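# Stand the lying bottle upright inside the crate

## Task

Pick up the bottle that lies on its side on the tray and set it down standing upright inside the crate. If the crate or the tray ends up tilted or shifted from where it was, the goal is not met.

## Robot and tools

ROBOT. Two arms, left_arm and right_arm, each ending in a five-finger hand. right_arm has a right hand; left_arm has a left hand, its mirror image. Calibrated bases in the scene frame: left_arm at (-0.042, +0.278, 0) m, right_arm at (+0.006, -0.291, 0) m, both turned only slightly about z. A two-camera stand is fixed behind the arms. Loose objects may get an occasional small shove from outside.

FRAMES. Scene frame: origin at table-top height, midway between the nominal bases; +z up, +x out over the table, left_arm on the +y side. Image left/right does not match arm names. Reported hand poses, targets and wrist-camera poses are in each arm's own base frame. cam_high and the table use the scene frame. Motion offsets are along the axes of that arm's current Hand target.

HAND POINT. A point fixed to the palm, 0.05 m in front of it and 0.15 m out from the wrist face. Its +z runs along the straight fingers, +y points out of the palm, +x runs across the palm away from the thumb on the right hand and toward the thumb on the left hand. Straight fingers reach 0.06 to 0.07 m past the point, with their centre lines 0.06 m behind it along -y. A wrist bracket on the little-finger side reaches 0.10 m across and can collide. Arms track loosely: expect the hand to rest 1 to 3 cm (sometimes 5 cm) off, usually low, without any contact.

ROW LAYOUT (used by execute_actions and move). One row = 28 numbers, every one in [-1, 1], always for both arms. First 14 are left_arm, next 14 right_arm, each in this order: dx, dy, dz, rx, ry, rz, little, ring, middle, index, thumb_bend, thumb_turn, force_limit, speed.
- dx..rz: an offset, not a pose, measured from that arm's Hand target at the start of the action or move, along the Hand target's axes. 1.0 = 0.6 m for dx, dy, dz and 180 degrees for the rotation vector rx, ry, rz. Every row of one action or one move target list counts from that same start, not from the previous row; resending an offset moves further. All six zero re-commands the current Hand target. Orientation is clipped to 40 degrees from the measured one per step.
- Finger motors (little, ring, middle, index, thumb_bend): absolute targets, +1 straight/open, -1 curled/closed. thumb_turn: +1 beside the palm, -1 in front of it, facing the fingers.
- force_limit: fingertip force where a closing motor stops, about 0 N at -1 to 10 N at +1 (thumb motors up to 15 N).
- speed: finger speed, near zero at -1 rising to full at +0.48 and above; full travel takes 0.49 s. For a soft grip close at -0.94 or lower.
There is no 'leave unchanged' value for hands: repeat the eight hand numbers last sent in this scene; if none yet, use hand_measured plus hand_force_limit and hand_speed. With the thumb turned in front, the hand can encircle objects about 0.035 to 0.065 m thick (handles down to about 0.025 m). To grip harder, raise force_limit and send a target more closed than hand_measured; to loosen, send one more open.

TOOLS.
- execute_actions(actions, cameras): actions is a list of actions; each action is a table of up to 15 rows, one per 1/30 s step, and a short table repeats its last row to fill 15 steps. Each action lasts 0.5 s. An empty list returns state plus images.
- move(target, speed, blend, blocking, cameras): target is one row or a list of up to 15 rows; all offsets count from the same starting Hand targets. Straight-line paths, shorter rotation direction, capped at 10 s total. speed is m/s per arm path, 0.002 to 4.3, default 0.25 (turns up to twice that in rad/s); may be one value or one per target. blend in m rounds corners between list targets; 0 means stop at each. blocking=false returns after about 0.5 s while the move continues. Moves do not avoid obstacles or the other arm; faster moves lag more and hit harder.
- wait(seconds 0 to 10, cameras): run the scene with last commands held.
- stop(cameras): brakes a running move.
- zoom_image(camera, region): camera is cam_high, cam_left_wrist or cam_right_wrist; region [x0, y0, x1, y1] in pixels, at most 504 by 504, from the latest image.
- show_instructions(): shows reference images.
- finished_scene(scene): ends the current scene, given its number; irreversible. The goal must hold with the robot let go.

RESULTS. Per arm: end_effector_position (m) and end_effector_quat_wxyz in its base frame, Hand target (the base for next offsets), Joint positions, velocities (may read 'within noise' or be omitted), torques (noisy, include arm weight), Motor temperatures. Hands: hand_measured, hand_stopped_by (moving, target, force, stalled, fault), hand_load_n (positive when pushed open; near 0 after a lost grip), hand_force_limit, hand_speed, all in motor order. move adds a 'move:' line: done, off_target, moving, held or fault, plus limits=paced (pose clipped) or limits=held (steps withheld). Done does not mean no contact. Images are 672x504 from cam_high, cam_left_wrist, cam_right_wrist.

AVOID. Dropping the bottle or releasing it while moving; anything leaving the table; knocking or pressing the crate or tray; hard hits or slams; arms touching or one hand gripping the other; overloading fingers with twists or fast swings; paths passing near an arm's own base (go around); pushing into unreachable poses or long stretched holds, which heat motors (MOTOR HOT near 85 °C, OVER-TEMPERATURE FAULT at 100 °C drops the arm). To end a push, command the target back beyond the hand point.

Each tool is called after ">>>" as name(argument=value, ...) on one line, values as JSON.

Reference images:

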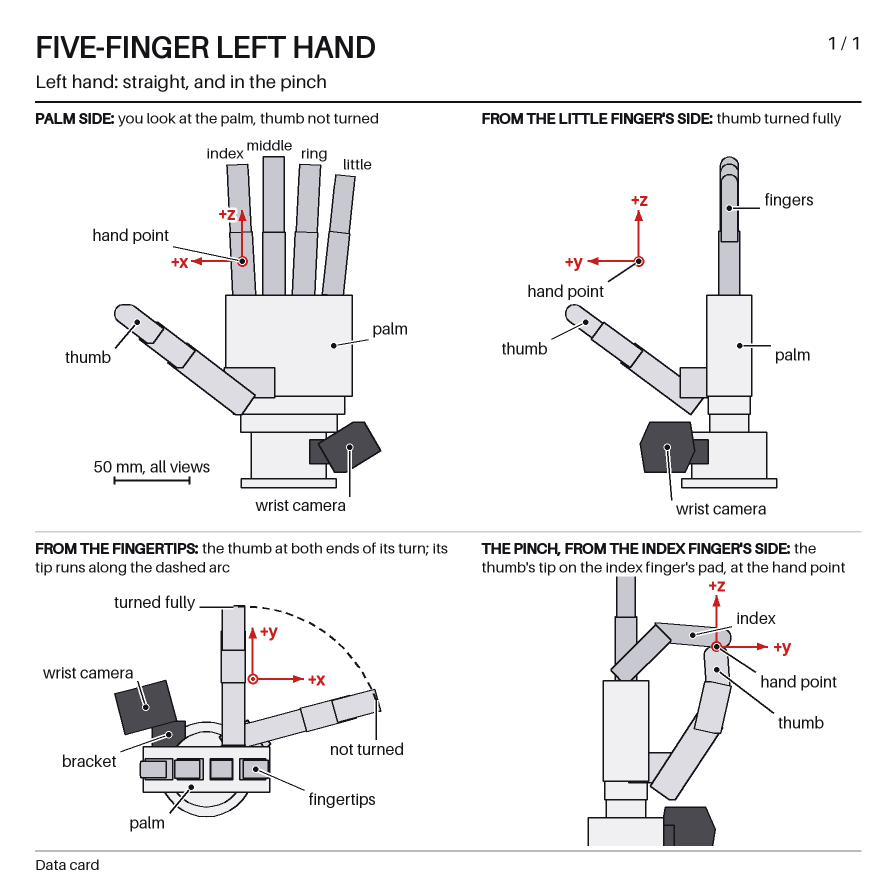

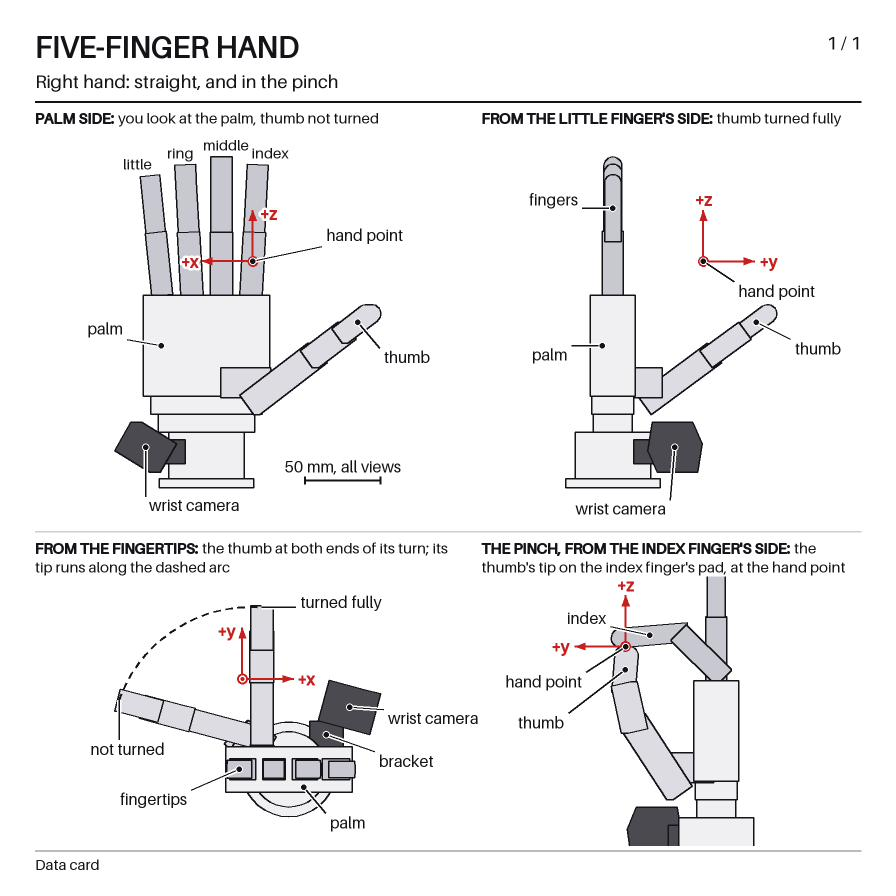

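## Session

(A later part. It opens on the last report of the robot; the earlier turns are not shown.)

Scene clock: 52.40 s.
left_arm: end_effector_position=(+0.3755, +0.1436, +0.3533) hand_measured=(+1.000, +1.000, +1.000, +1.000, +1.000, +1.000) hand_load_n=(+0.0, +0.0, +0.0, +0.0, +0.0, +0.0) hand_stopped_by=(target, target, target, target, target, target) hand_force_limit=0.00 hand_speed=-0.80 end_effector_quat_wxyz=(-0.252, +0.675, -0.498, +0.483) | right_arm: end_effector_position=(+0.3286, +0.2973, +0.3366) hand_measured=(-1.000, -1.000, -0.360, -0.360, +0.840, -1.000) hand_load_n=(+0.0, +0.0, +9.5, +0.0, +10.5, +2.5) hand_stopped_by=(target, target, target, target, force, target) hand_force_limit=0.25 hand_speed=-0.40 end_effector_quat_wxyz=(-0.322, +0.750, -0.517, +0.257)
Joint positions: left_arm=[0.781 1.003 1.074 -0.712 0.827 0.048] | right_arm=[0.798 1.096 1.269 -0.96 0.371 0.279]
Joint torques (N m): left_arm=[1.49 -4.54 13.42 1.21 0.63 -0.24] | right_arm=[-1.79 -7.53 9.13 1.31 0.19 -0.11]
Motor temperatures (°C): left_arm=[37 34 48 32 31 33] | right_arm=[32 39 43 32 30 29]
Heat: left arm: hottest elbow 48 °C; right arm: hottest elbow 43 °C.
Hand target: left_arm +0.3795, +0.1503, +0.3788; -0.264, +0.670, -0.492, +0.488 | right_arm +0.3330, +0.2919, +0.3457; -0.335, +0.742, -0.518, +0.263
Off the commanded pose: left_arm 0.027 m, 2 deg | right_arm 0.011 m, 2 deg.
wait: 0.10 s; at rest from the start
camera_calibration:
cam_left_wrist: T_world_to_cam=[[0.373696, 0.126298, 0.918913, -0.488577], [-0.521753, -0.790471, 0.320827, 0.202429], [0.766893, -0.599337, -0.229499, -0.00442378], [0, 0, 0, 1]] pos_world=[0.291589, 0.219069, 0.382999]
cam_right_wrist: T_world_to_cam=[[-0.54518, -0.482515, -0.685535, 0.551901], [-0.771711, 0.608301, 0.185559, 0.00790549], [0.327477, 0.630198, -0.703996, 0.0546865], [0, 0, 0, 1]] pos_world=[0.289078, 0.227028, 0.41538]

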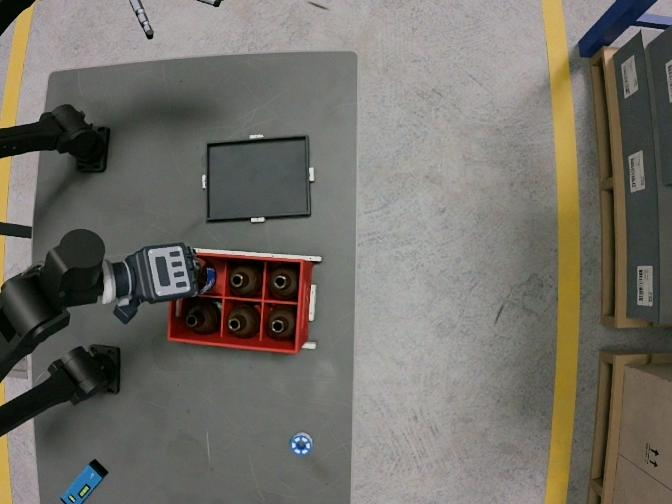

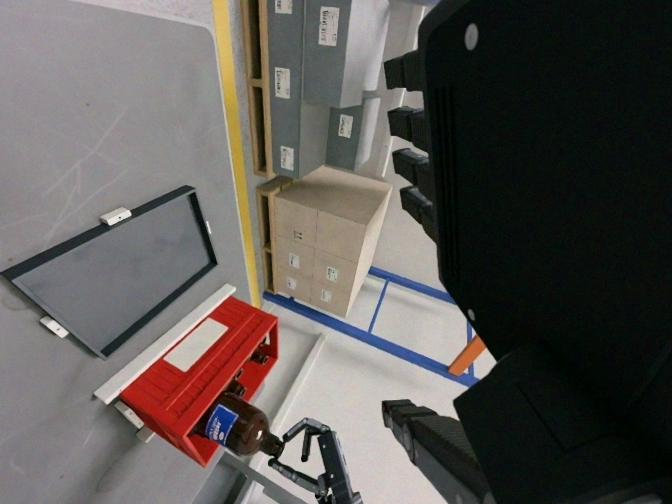

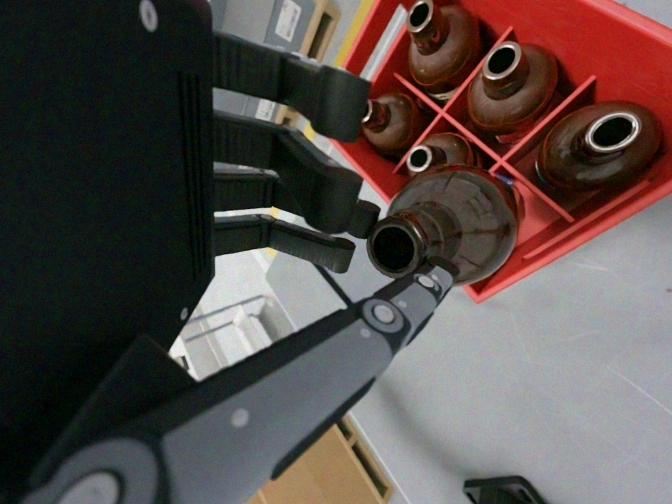

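>>> move(target=[0,0,0,0,0,0,1,1,1,1,1,1,0,-0.8, -0.0070,0.0284,-0.0035,0,0,0, -1,-1,-0.36,-0.36,0.55,-1,0.25,-0.4], speed=0.05, cameras=["all"])

>>> zoom_image(camera="cam_high", region=[200, 254, 232, 286])

>>> zoom_image(camera="cam_left_wrist", region=[165, 385, 295, 485])

>>> zoom_image(camera="cam_right_wrist", region=[450, 160, 600, 310])

Scene clock: 63.10 s.
left_arm: end_effector_position=(+0.3755, +0.1436, +0.3533) hand_measured=(+1.000, +1.000, +1.000, +1.000, +1.000, +1.000) hand_load_n=(+0.0, +0.0, +0.0, +0.0, +0.0, -0.5) hand_stopped_by=(target, target, target, target, target, target) hand_force_limit=0.00 hand_speed=-0.80 end_effector_quat_wxyz=(-0.252, +0.675, -0.498, +0.483) | right_arm: end_effector_position=(+0.3227, +0.2875, +0.3247) hand_measured=(-1.000, -1.000, -0.360, -0.360, +0.840, -1.000) hand_load_n=(+0.5, +0.0, +9.5, +0.0, +11.0, +2.0) hand_stopped_by=(target, target, target, target, force, target) hand_force_limit=0.25 hand_speed=-0.40 end_effector_quat_wxyz=(-0.317, +0.749, -0.518, +0.262)
Joint positions: left_arm=[0.781 1.003 1.074 -0.712 0.827 0.048] | right_arm=[0.798 1.067 1.219 -0.946 0.385 0.279]
Joint torques (N m): left_arm=[2.02 -4.66 13.41 1.37 0.6 -0.22] | right_arm=[0.32 -7.12 9.05 1.2 0.41 0.11]
Heat: left arm: hottest elbow 50 °C; right arm: hottest elbow 44 °C.
Hand target: left_arm +0.3795, +0.1503, +0.3788; -0.264, +0.670, -0.492, +0.488 | right_arm +0.3199, +0.2912, +0.3336; -0.335, +0.742, -0.518, +0.263
Off the commanded pose: left_arm 0.027 m, 2 deg | right_arm 0.010 m, 2 deg.
move: off_target (left_arm)
camera_calibration:
cam_left_wrist: T_world_to_cam=[[0.373696, 0.126298, 0.918913, -0.488577], [-0.521753, -0.790471, 0.320827, 0.202429], [0.766893, -0.599337, -0.229499, -0.00442378], [0, 0, 0, 1]] pos_world=[0.291589, 0.219069, 0.382999]
cam_right_wrist: T_world_to_cam=[[-0.548293, -0.485319, -0.681058, 0.53597], [-0.76636, 0.617581, 0.17688, 0.00997943], [0.334766, 0.618918, -0.710544, 0.0574276], [0, 0, 0, 1]] pos_world=[0.282291, 0.218411, 0.404067]

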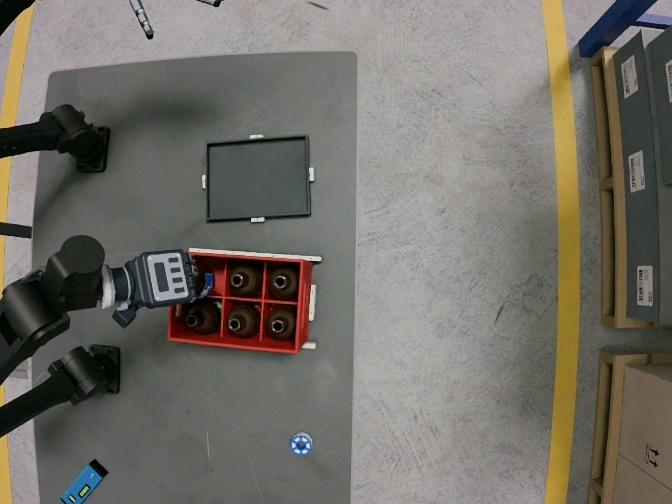

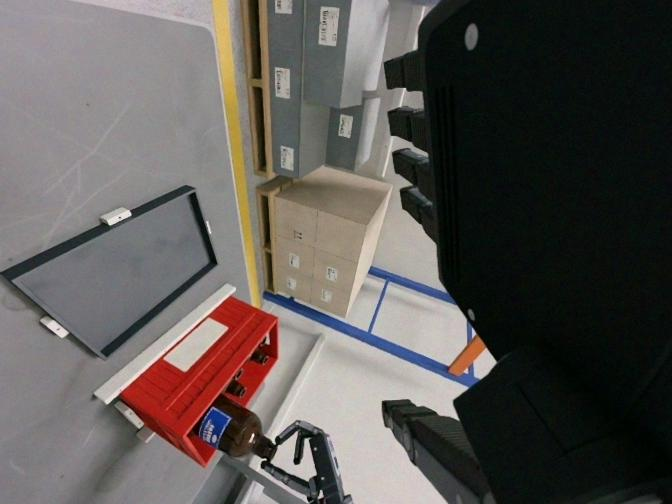

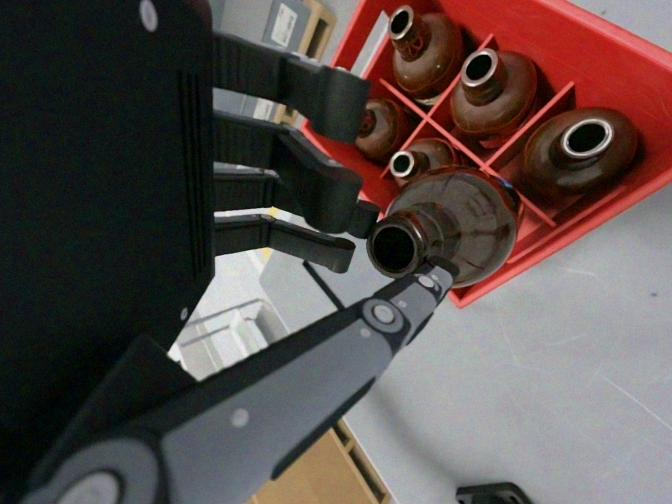

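Scaled by 15.750 from the camera's 672x504 image, which has a finer 960x720 frame.

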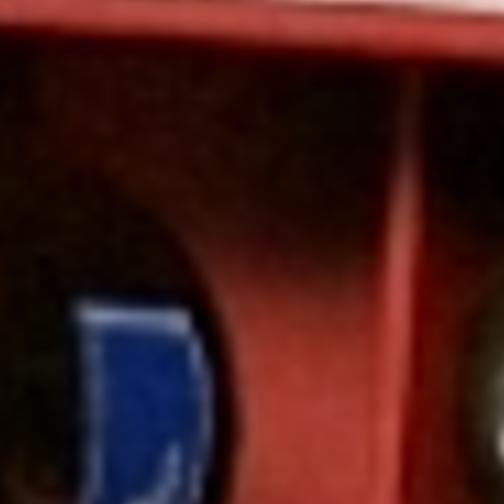

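Scaled by 3.877 from the camera's 672x504 image, which has a finer 960x720 frame.

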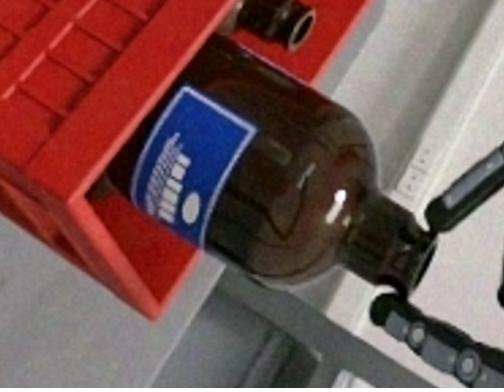

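Scaled by 3.360 from the camera's 672x504 image, which has a finer 960x720 frame.

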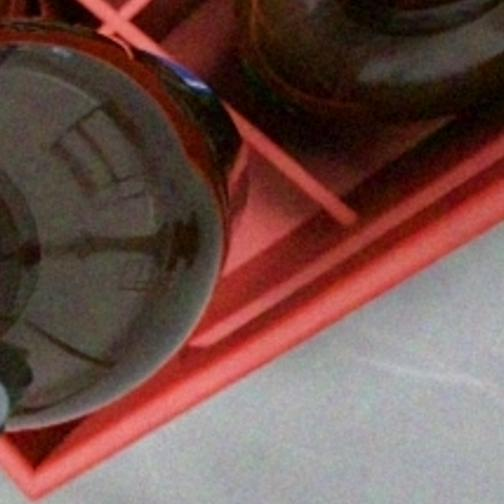

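>>> move(target=[0,0,0,0,0,0,1,1,1,1,1,1,0,-0.8, -0.0253,0.0066,-0.0045,0,0,0, -1,-1,-0.36,-0.36,0.55,-1,0.25,-0.4], speed=0.05, cameras=["all"])

>>> zoom_image(camera="cam_high", region=[200, 254, 232, 286])

>>> zoom_image(camera="cam_left_wrist", region=[165, 385, 295, 485])

>>> zoom_image(camera="cam_right_wrist", region=[450, 160, 600, 310])

Scene clock: 64.73 s.
left_arm: end_effector_position=(+0.3755, +0.1436, +0.3533) hand_measured=(+1.000, +1.000, +1.000, +1.000, +1.000, +1.000) hand_load_n=(+0.0, +0.0, +0.0, +0.0, +0.0, +0.0) hand_stopped_by=(target, target, target, target, target, target) hand_force_limit=0.00 hand_speed=-0.80 end_effector_quat_wxyz=(-0.252, +0.675, -0.498, +0.483) | right_arm: end_effector_position=(+0.3139, +0.2990, +0.3262) hand_measured=(-1.000, -1.000, -0.360, -0.360, +0.840, -1.000) hand_load_n=(+0.0, +0.0, +9.5, +0.0, +11.0, +2.0) hand_stopped_by=(target, target, target, target, force, target) hand_force_limit=0.25 hand_speed=-0.40 end_effector_quat_wxyz=(-0.323, +0.746, -0.518, +0.265)
Joint positions: left_arm=[0.781 1.003 1.074 -0.712 0.827 0.048] | right_arm=[0.844 1.067 1.219 -0.946 0.419 0.313]
Joint torques (N m): left_arm=[1.14 -5.25 13.37 1.52 0.66 -0.26] | right_arm=[0.56 -6.42 9.26 1.02 0.41 0.11]
Heat: left arm: hottest elbow 50 °C; right arm: hottest elbow 44 °C.
Hand target: left_arm +0.3795, +0.1503, +0.3788; -0.264, +0.670, -0.492, +0.488 | right_arm +0.3106, +0.3042, +0.3316; -0.335, +0.742, -0.517, +0.263
Off the commanded pose: left_arm 0.027 m, 2 deg | right_arm 0.008 m, 1 deg.
move: off_target (left_arm)
camera_calibration:
cam_left_wrist: T_world_to_cam=[[0.373696, 0.126298, 0.918913, -0.488577], [-0.521753, -0.790471, 0.320827, 0.202429], [0.766893, -0.599337, -0.229499, -0.00442378], [0, 0, 0, 1]] pos_world=[0.291589, 0.219069, 0.382999]
cam_right_wrist: T_world_to_cam=[[-0.541073, -0.479086, -0.69117, 0.536944], [-0.767565, 0.617156, 0.173095, -0.00238853], [0.343632, 0.624175, -0.701657, 0.0470923], [0, 0, 0, 1]] pos_world=[0.27251, 0.229323, 0.404576]

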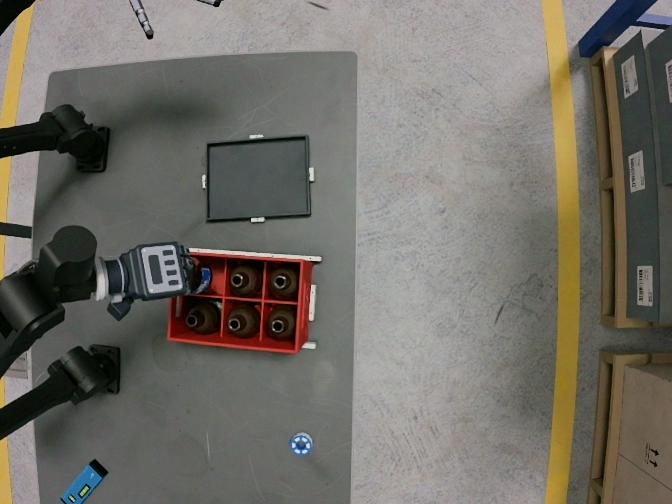

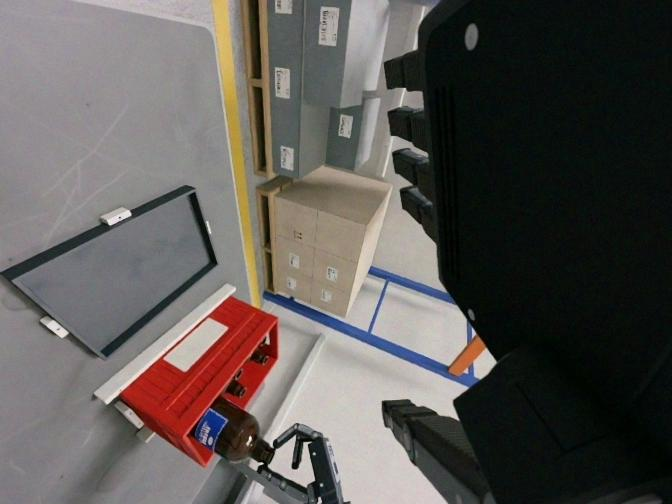

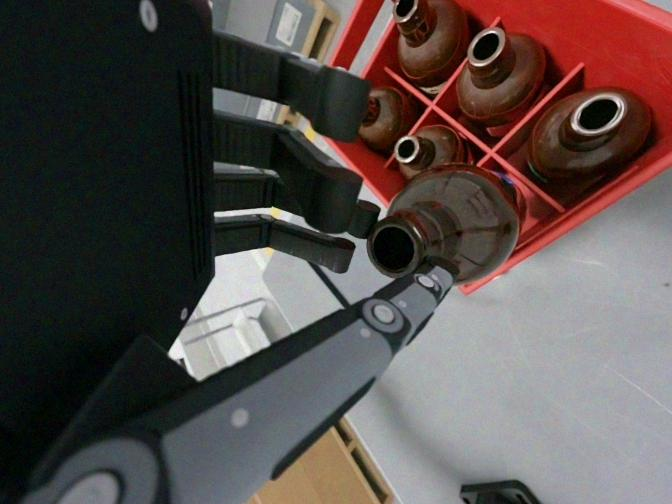

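Scaled by 15.750 from the camera's 672x504 image, which has a finer 960x720 frame.

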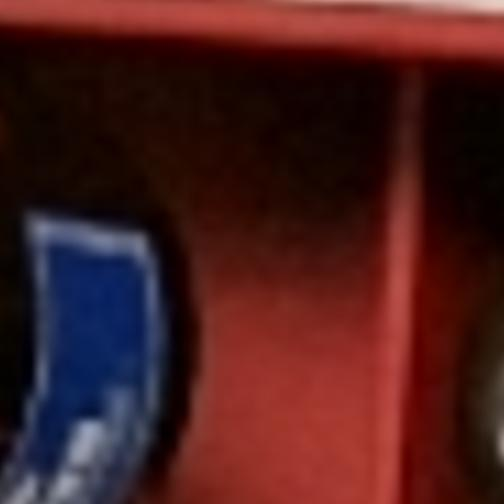

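Scaled by 3.877 from the camera's 672x504 image, which has a finer 960x720 frame.

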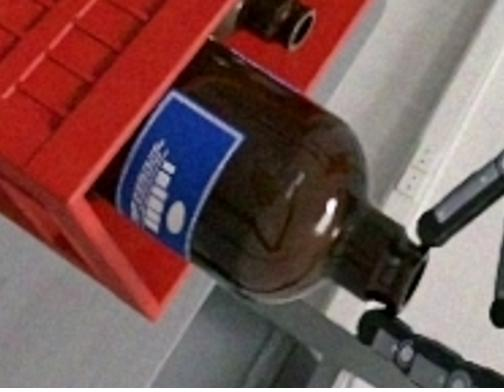

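Scaled by 3.360 from the camera's 672x504 image, which has a finer 960x720 frame.

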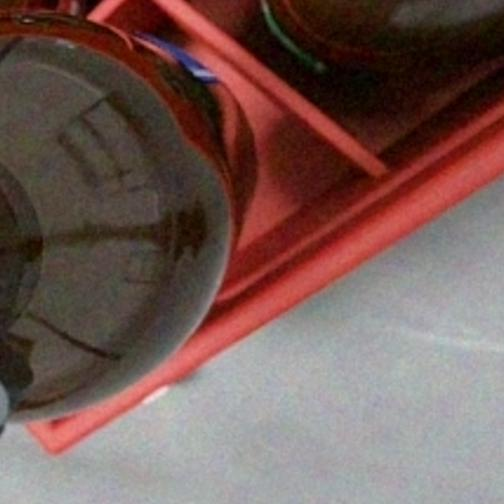

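>>> move(target=[0,0,0,0,0,0,1,1,1,1,1,1,0,-0.8, -0.0007,0.0407,0.0295,0,0,0, -1,-1,-0.36,-0.36,0.55,-1,0.25,-0.4], speed=0.05, cameras=["all"])

>>> zoom_image(camera="cam_high", region=[200, 254, 232, 286])

>>> zoom_image(camera="cam_left_wrist", region=[165, 385, 295, 485])

>>> zoom_image(camera="cam_right_wrist", region=[450, 160, 600, 310])

Scene clock: 67.90 s.
left_arm: end_effector_position=(+0.3755, +0.1436, +0.3533) hand_measured=(+1.000, +1.000, +1.000, +1.000, +1.000, +1.000) hand_load_n=(+0.0, +0.0, +0.0, +0.0, +0.0, +0.0) hand_stopped_by=(target, target, target, target, target, target) hand_force_limit=0.00 hand_speed=-0.80 end_effector_quat_wxyz=(-0.252, +0.675, -0.498, +0.483) | right_arm: end_effector_position=(+0.3124, +0.2975, +0.2927) hand_measured=(-1.000, -1.000, -0.360, -0.360, +0.840, -1.000) hand_load_n=(+0.0, +0.0, +9.5, +0.0, +11.0, +2.0) hand_stopped_by=(target, target, target, target, force, target) hand_force_limit=0.25 hand_speed=-0.40 end_effector_quat_wxyz=(-0.317, +0.749, -0.519, +0.264)
Joint positions: left_arm=[0.781 1.003 1.074 -0.712 0.827 0.048] | right_arm=[0.844 1.061 1.132 -0.88 0.419 0.315]
Joint torques (N m): left_arm=[0.79 -4.19 13.41 1.48 0.64 -0.25] | right_arm=[0.44 -7.06 9.05 1.22 0.43 0.09]
Heat: left arm: hottest elbow 50 °C; right arm: hottest elbow 44 °C.
Hand target: left_arm +0.3795, +0.1503, +0.3788; -0.264, +0.670, -0.492, +0.488 | right_arm +0.3091, +0.3026, +0.3015; -0.335, +0.742, -0.517, +0.263
Off the commanded pose: left_arm 0.027 m, 2 deg | right_arm 0.011 m, 2 deg.
move: off_target (left_arm, right_arm)
camera_calibration:
cam_left_wrist: T_world_to_cam=[[0.373696, 0.126298, 0.918913, -0.488577], [-0.521753, -0.790471, 0.320827, 0.202429], [0.766893, -0.599337, -0.229499, -0.00442378], [0, 0, 0, 1]] pos_world=[0.291589, 0.219069, 0.382999]
cam_right_wrist: T_world_to_cam=[[-0.54841, -0.484656, -0.681436, 0.51346], [-0.765086, 0.619696, 0.174986, 0.00115613], [0.337475, 0.617321, -0.710651, 0.0316301], [0, 0, 0, 1]] pos_world=[0.271797, 0.228609, 0.372165]

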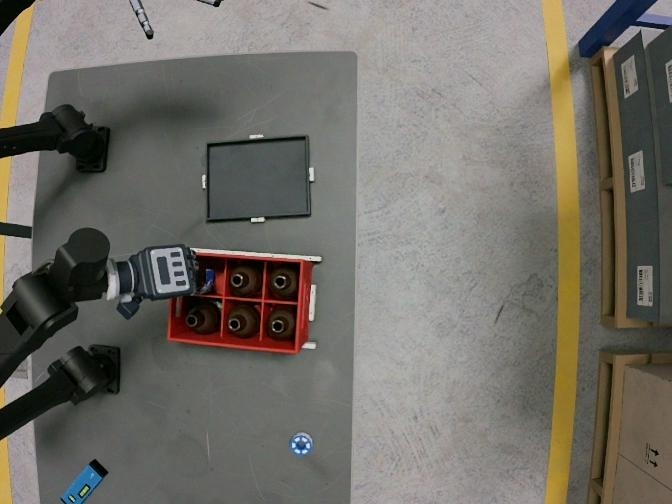

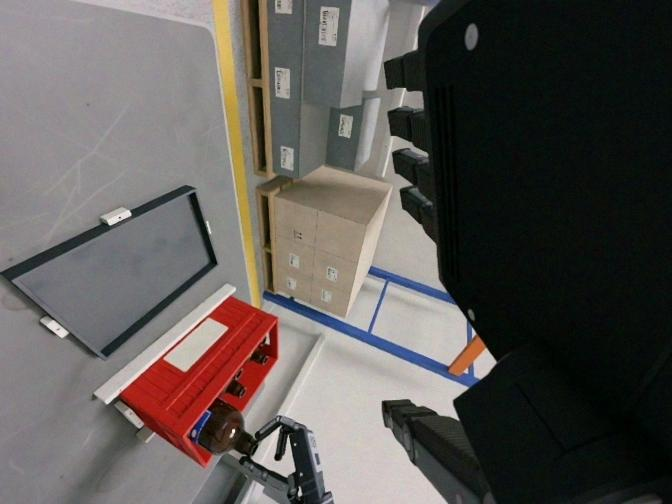

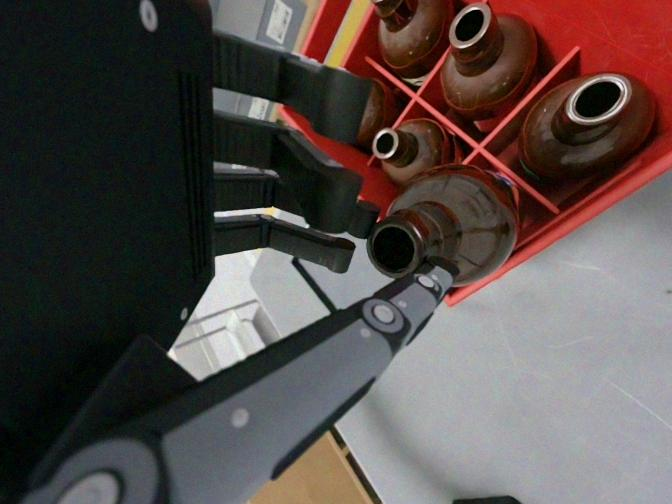

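Scaled by 15.750 from the camera's 672x504 image, which has a finer 960x720 frame.

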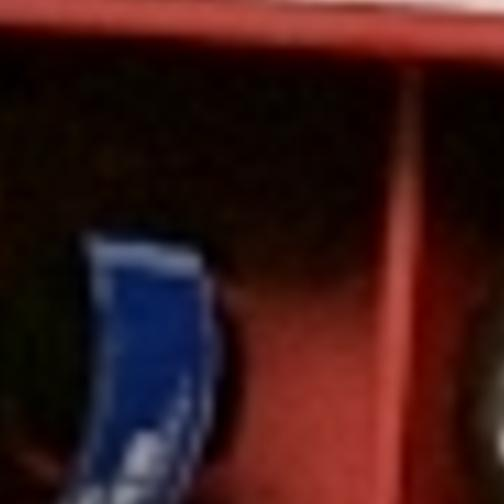

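Scaled by 3.877 from the camera's 672x504 image, which has a finer 960x720 frame.

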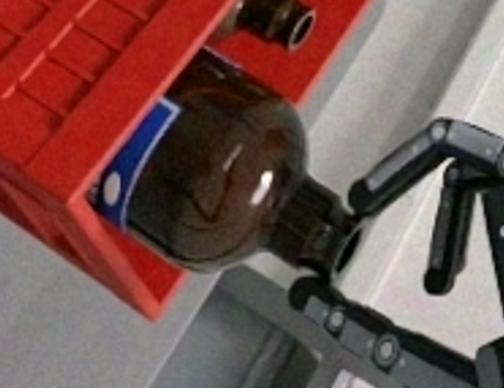

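Scaled by 3.360 from the camera's 672x504 image, which has a finer 960x720 frame.

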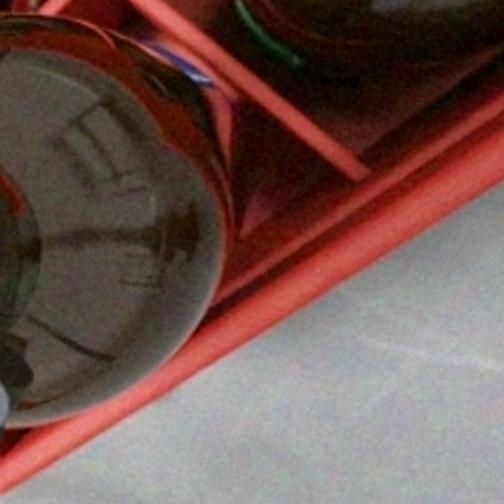

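>>> zoom_image(camera="cam_right_wrist", region=[485, 155, 565, 235])

>>> zoom_image(camera="cam_high", region=[160, 240, 240, 320])

Scaled by 6.300 from the camera's 672x504 image, which has a finer 960x720 frame.

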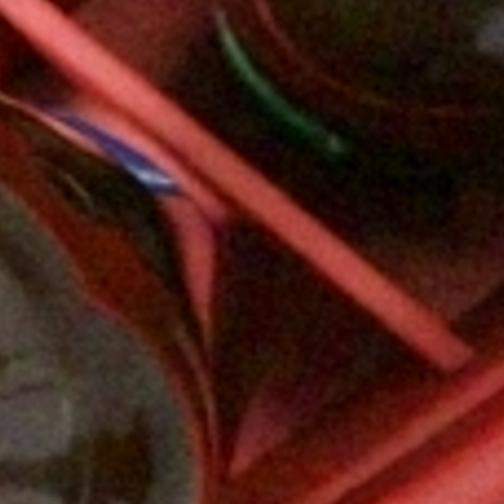

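Scaled by 6.300 from the camera's 672x504 image, which has a finer 960x720 frame.

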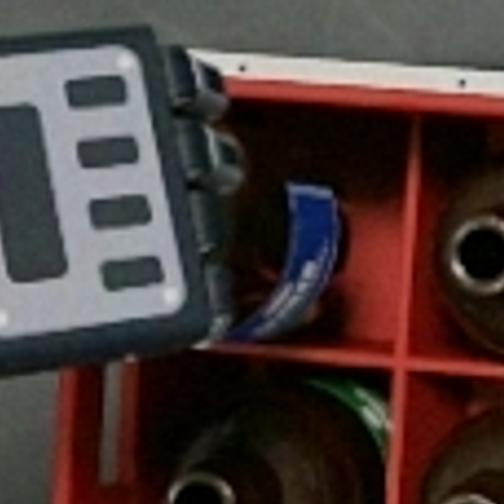

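>>> move(target=[0,0,0,0,0,0,1,1,1,1,1,1,0,-0.8, -0.0028,0.0366,0.0340,0,0,0, -1,-1,-0.36,-0.36,0.55,-1,0.25,-0.4], speed=0.04, cameras=["all"])

>>> zoom_image(camera="cam_high", region=[200, 254, 232, 286])

>>> zoom_image(camera="cam_left_wrist", region=[165, 385, 295, 485])

>>> zoom_image(camera="cam_right_wrist", region=[450, 140, 600, 290])

Scene clock: 72.57 s.
left_arm: end_effector_position=(+0.3755, +0.1436, +0.3533) hand_measured=(+1.000, +1.000, +1.000, +1.000, +1.000, +1.000) hand_load_n=(+0.0, +0.0, +0.0, +0.0, +0.0, +0.0) hand_stopped_by=(target, target, target, target, target, target) hand_force_limit=0.00 hand_speed=-0.80 end_effector_quat_wxyz=(-0.252, +0.675, -0.498, +0.483) | right_arm: end_effector_position=(+0.3130, +0.2981, +0.2637) hand_measured=(-1.000, -1.000, -0.360, -0.360, +0.840, -1.000) hand_load_n=(+0.0, +0.5, +9.0, +0.0, +10.5, +2.0) hand_stopped_by=(target, target, target, target, force, target) hand_force_limit=0.25 hand_speed=-0.40 end_effector_quat_wxyz=(-0.318, +0.748, -0.519, +0.264)
Joint positions: left_arm=[0.781 1.003 1.074 -0.712 0.827 0.048] | right_arm=[0.844 1.059 1.054 -0.801 0.419 0.315]
Joint torques (N m): left_arm=[1.79 -4.78 13.3 1.25 0.63 -0.21] | right_arm=[0.21 -6.77 9.09 1.24 0.38 0.09]
Heat: left arm: hottest elbow 51 °C; right arm: hottest elbow 43 °C.
Hand target: left_arm +0.3795, +0.1503, +0.3788; -0.264, +0.670, -0.492, +0.488 | right_arm +0.3106, +0.3035, +0.2717; -0.335, +0.742, -0.517, +0.263
Off the commanded pose: left_arm 0.027 m, 2 deg | right_arm 0.010 m, 2 deg.
move: off_target (left_arm)
camera_calibration:
cam_left_wrist: T_world_to_cam=[[0.373696, 0.126298, 0.918913, -0.488577], [-0.521753, -0.790471, 0.320827, 0.202429], [0.766893, -0.599337, -0.229499, -0.00442378], [0, 0, 0, 1]] pos_world=[0.291589, 0.219069, 0.382999]
cam_right_wrist: T_world_to_cam=[[-0.547228, -0.48328, -0.683361, 0.494106], [-0.765365, 0.619388, 0.174857, 0.0065288], [0.338761, 0.618707, -0.708832, 0.00910888], [0, 0, 0, 1]] pos_world=[0.2723, 0.229112, 0.342968]

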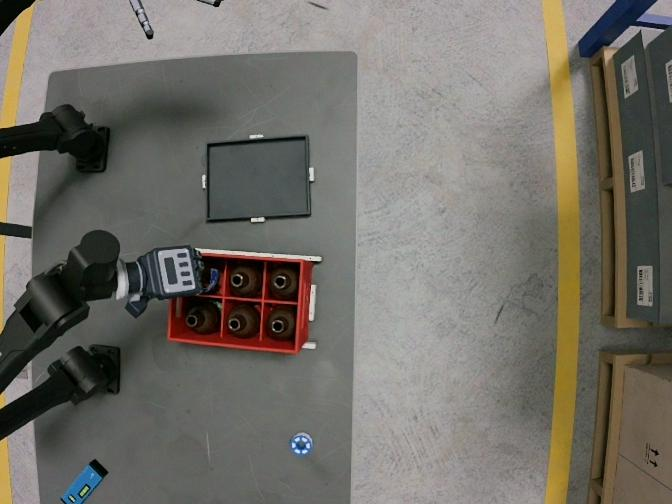

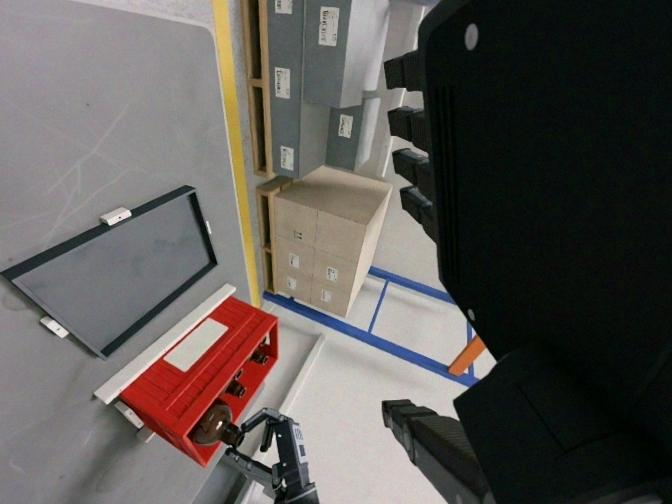

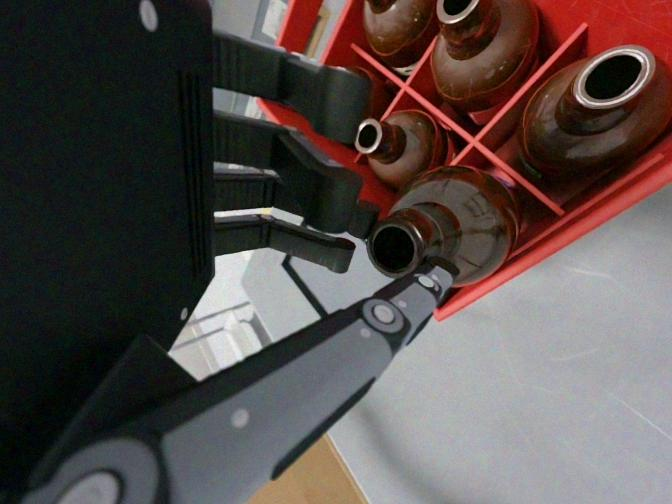

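Scaled by 15.750 from the camera's 672x504 image, which has a finer 960x720 frame.

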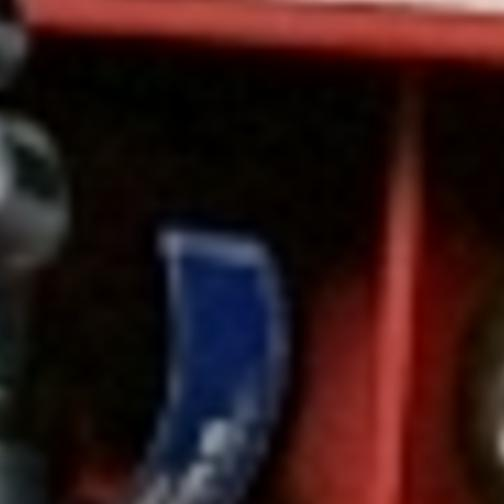

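Scaled by 3.877 from the camera's 672x504 image, which has a finer 960x720 frame.

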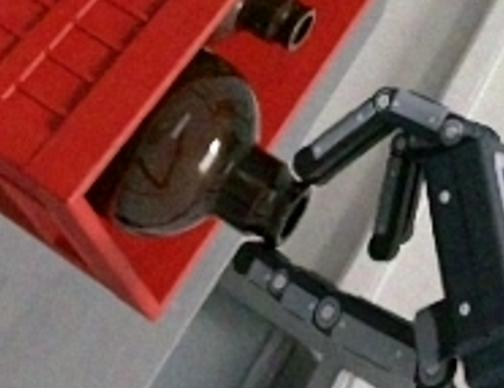

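Scaled by 3.360 from the camera's 672x504 image, which has a finer 960x720 frame.

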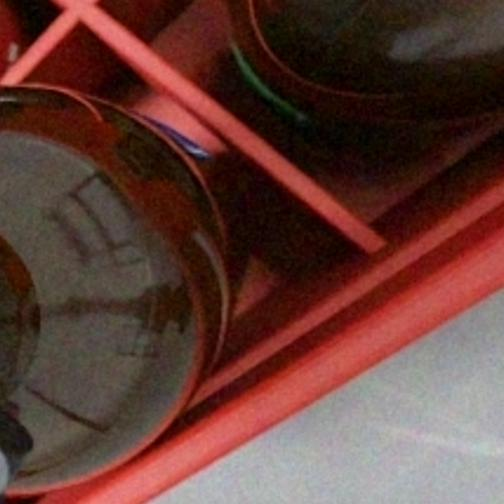

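>>> move(target=[0,0,0,0,0,0,1,1,1,1,1,1,0,-0.8, -0.0050,0.0557,0.0503,0,0,0, -1,-1,-0.36,-0.36,0.55,-1,0.25,-0.4], speed=0.04, cameras=["all"])

>>> zoom_image(camera="cam_high", region=[160, 240, 240, 320])

>>> zoom_image(camera="cam_left_wrist", region=[165, 385, 295, 485])

Scene clock: 74.93 s.
left_arm: end_effector_position=(+0.3755, +0.1436, +0.3533) hand_measured=(+1.000, +1.000, +1.000, +1.000, +1.000, +1.000) hand_load_n=(+0.0, +0.0, +0.0, +0.0, +0.0, +0.0) hand_stopped_by=(target, target, target, target, target, target) hand_force_limit=0.00 hand_speed=-0.80 end_effector_quat_wxyz=(-0.252, +0.675, -0.498, +0.483) | right_arm: end_effector_position=(+0.3133, +0.2984, +0.2238) hand_measured=(-1.000, -1.000, -0.360, -0.360, +0.840, -1.000) hand_load_n=(+0.0, +0.0, +9.5, +0.0, +10.5, +2.0) hand_stopped_by=(target, target, target, target, force, target) hand_force_limit=0.25 hand_speed=-0.40 end_effector_quat_wxyz=(-0.324, +0.746, -0.519, +0.264)
Joint positions: left_arm=[0.781 1.003 1.074 -0.712 0.827 0.048] | right_arm=[0.844 1.059 0.944 -0.678 0.419 0.315]
Joint torques (N m): left_arm=[1.32 -3.31 13.39 1.5 0.62 -0.22] | right_arm=[0.38 -5.66 9.01 1.24 0.37 0.09]
Heat: left arm: hottest elbow 51 °C; right arm: hottest elbow 43 °C.
Hand target: left_arm +0.3795, +0.1503, +0.3788; -0.264, +0.670, -0.492, +0.488 | right_arm +0.3121, +0.3051, +0.2266; -0.335, +0.742, -0.517, +0.263
Off the commanded pose: left_arm 0.027 m, 2 deg | right_arm 0.007 m, 1 deg.
move: off_target (left_arm)
camera_calibration:
cam_left_wrist: T_world_to_cam=[[0.373696, 0.126298, 0.918913, -0.488577], [-0.521753, -0.790471, 0.320827, 0.202429], [0.766893, -0.599337, -0.229499, -0.00442378], [0, 0, 0, 1]] pos_world=[0.291589, 0.219069, 0.382999]
cam_right_wrist: T_world_to_cam=[[-0.541411, -0.47685, -0.692451, 0.465357], [-0.766857, 0.617727, 0.174195, 0.0145919], [0.344681, 0.625321, -0.70012, -0.0251625], [0, 0, 0, 1]] pos_world=[0.271812, 0.228626, 0.302078]

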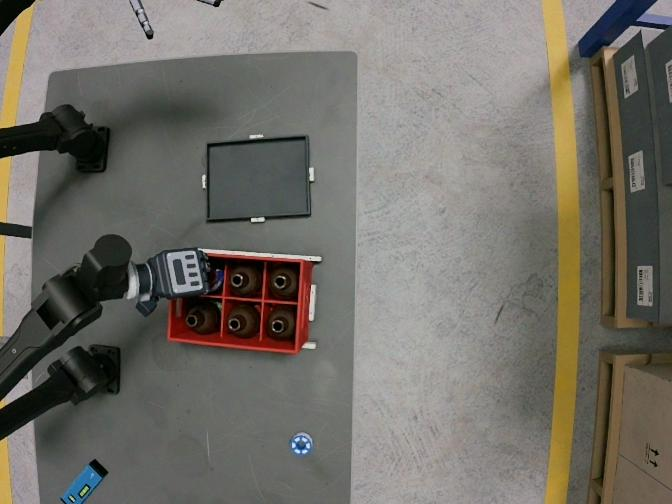

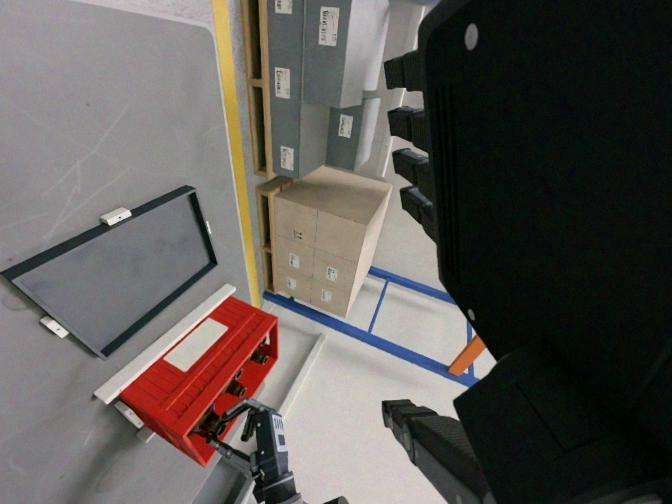

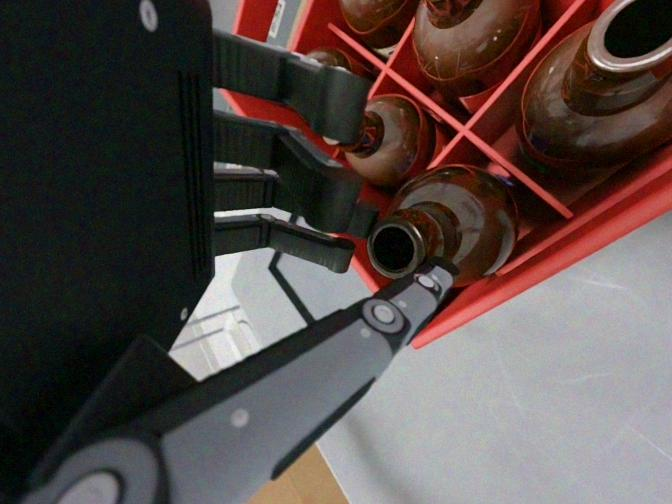

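Scaled by 6.300 from the camera's 672x504 image, which has a finer 960x720 frame.

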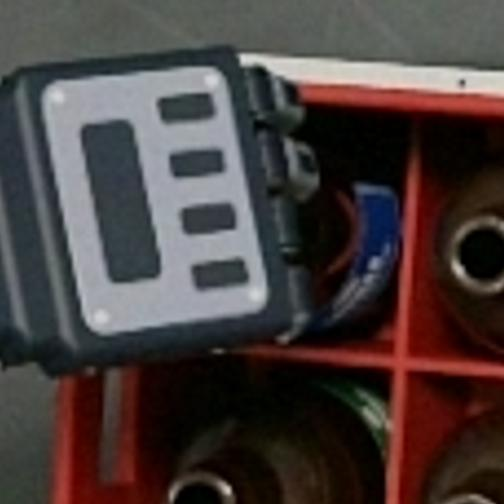

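Scaled by 3.877 from the camera's 672x504 image, which has a finer 960x720 frame.

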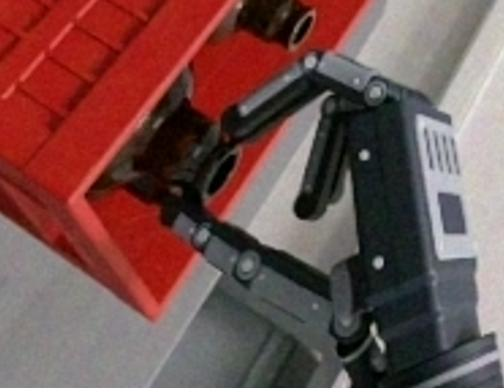

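>>> move(target=[0,0,0,0,0,0,1,1,1,1,1,1,0,-0.8, -0.0018,0.0320,0.0265,0,0,0, -1,-1,-0.36,-0.36,0.55,-1,0.25,-0.4], speed=0.04, cameras=["all"])

>>> zoom_image(camera="cam_left_wrist", region=[165, 385, 295, 485])

Scene clock: 76.33 s.
left_arm: end_effector_position=(+0.3755, +0.1436, +0.3533) hand_measured=(+1.000, +1.000, +1.000, +1.000, +1.000, +1.000) hand_load_n=(+0.0, +0.0, +0.0, +0.0, +0.0, +0.0) hand_stopped_by=(target, target, target, target, target, target) hand_force_limit=0.00 hand_speed=-0.80 end_effector_quat_wxyz=(-0.252, +0.675, -0.498, +0.483) | right_arm: end_effector_position=(+0.3132, +0.2983, +0.1993) hand_measured=(-1.000, -1.000, -0.360, -0.360, +0.840, -1.000) hand_load_n=(+0.0, +0.5, +9.5, +0.0, +10.5, +2.0) hand_stopped_by=(target, target, target, target, force, target) hand_force_limit=0.25 hand_speed=-0.40 end_effector_quat_wxyz=(-0.324, +0.745, -0.519, +0.265)
Joint positions: left_arm=[0.781 1.003 1.074 -0.712 0.827 0.048] | right_arm=[0.844 1.068 0.885 -0.608 0.419 0.315]
Joint torques (N m): left_arm=[2.49 -2.84 13.44 1.59 0.64 -0.23] | right_arm=[0.5 -5.6 8.96 1.24 0.37 0.11]
Heat: left arm: hottest elbow 51 °C; right arm: hottest elbow 43 °C.
Hand target: left_arm +0.3795, +0.1503, +0.3788; -0.264, +0.670, -0.492, +0.488 | right_arm +0.3121, +0.3051, +0.2017; -0.335, +0.742, -0.517, +0.263
Off the commanded pose: left_arm 0.027 m, 2 deg | right_arm 0.007 m, 1 deg.
move: off_target (left_arm)
camera_calibration:
cam_left_wrist: T_world_to_cam=[[0.373696, 0.126298, 0.918913, -0.488577], [-0.521753, -0.790471, 0.320827, 0.202429], [0.766893, -0.599337, -0.229499, -0.00442378], [0, 0, 0, 1]] pos_world=[0.291589, 0.219069, 0.382999]
cam_right_wrist: T_world_to_cam=[[-0.540929, -0.476297, -0.693207, 0.448058], [-0.766982, 0.617582, 0.174162, 0.0190177], [0.345159, 0.625886, -0.699379, -0.042761], [0, 0, 0, 1]] pos_world=[0.271713, 0.228428, 0.277379]

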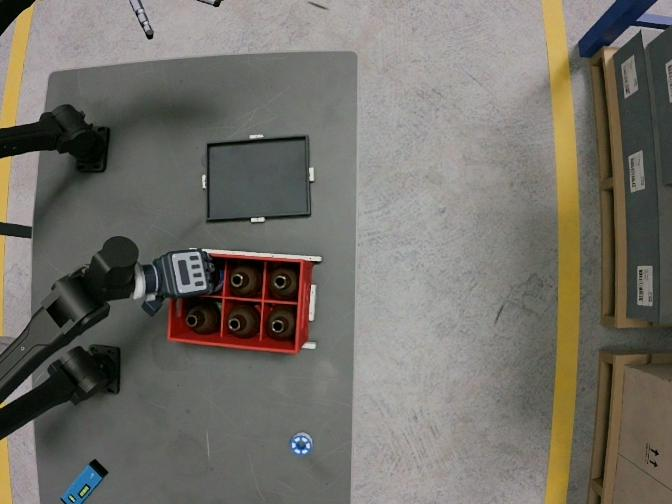

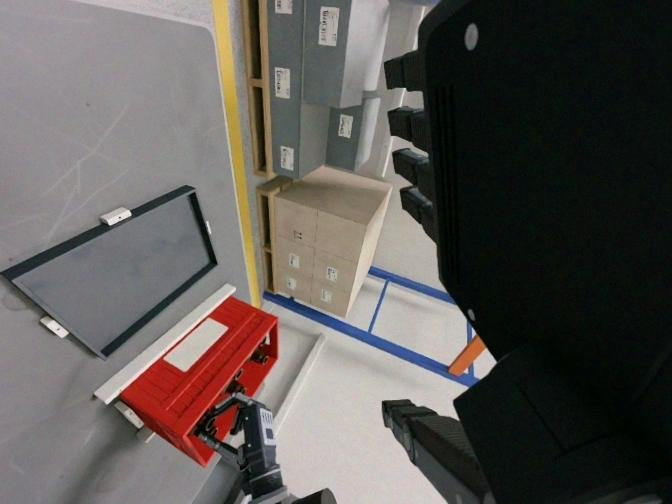

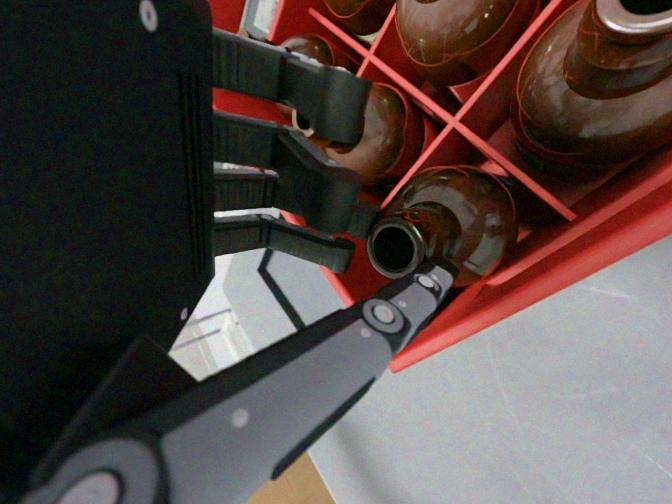

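Scaled by 3.877 from the camera's 672x504 image, which has a finer 960x720 frame.

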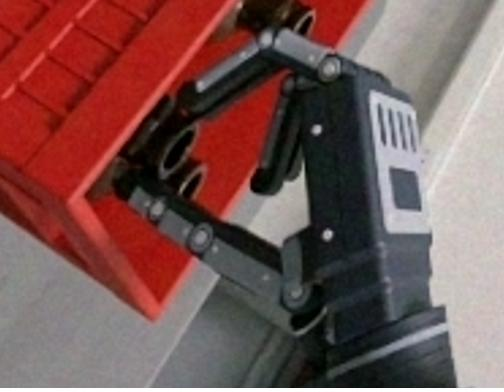

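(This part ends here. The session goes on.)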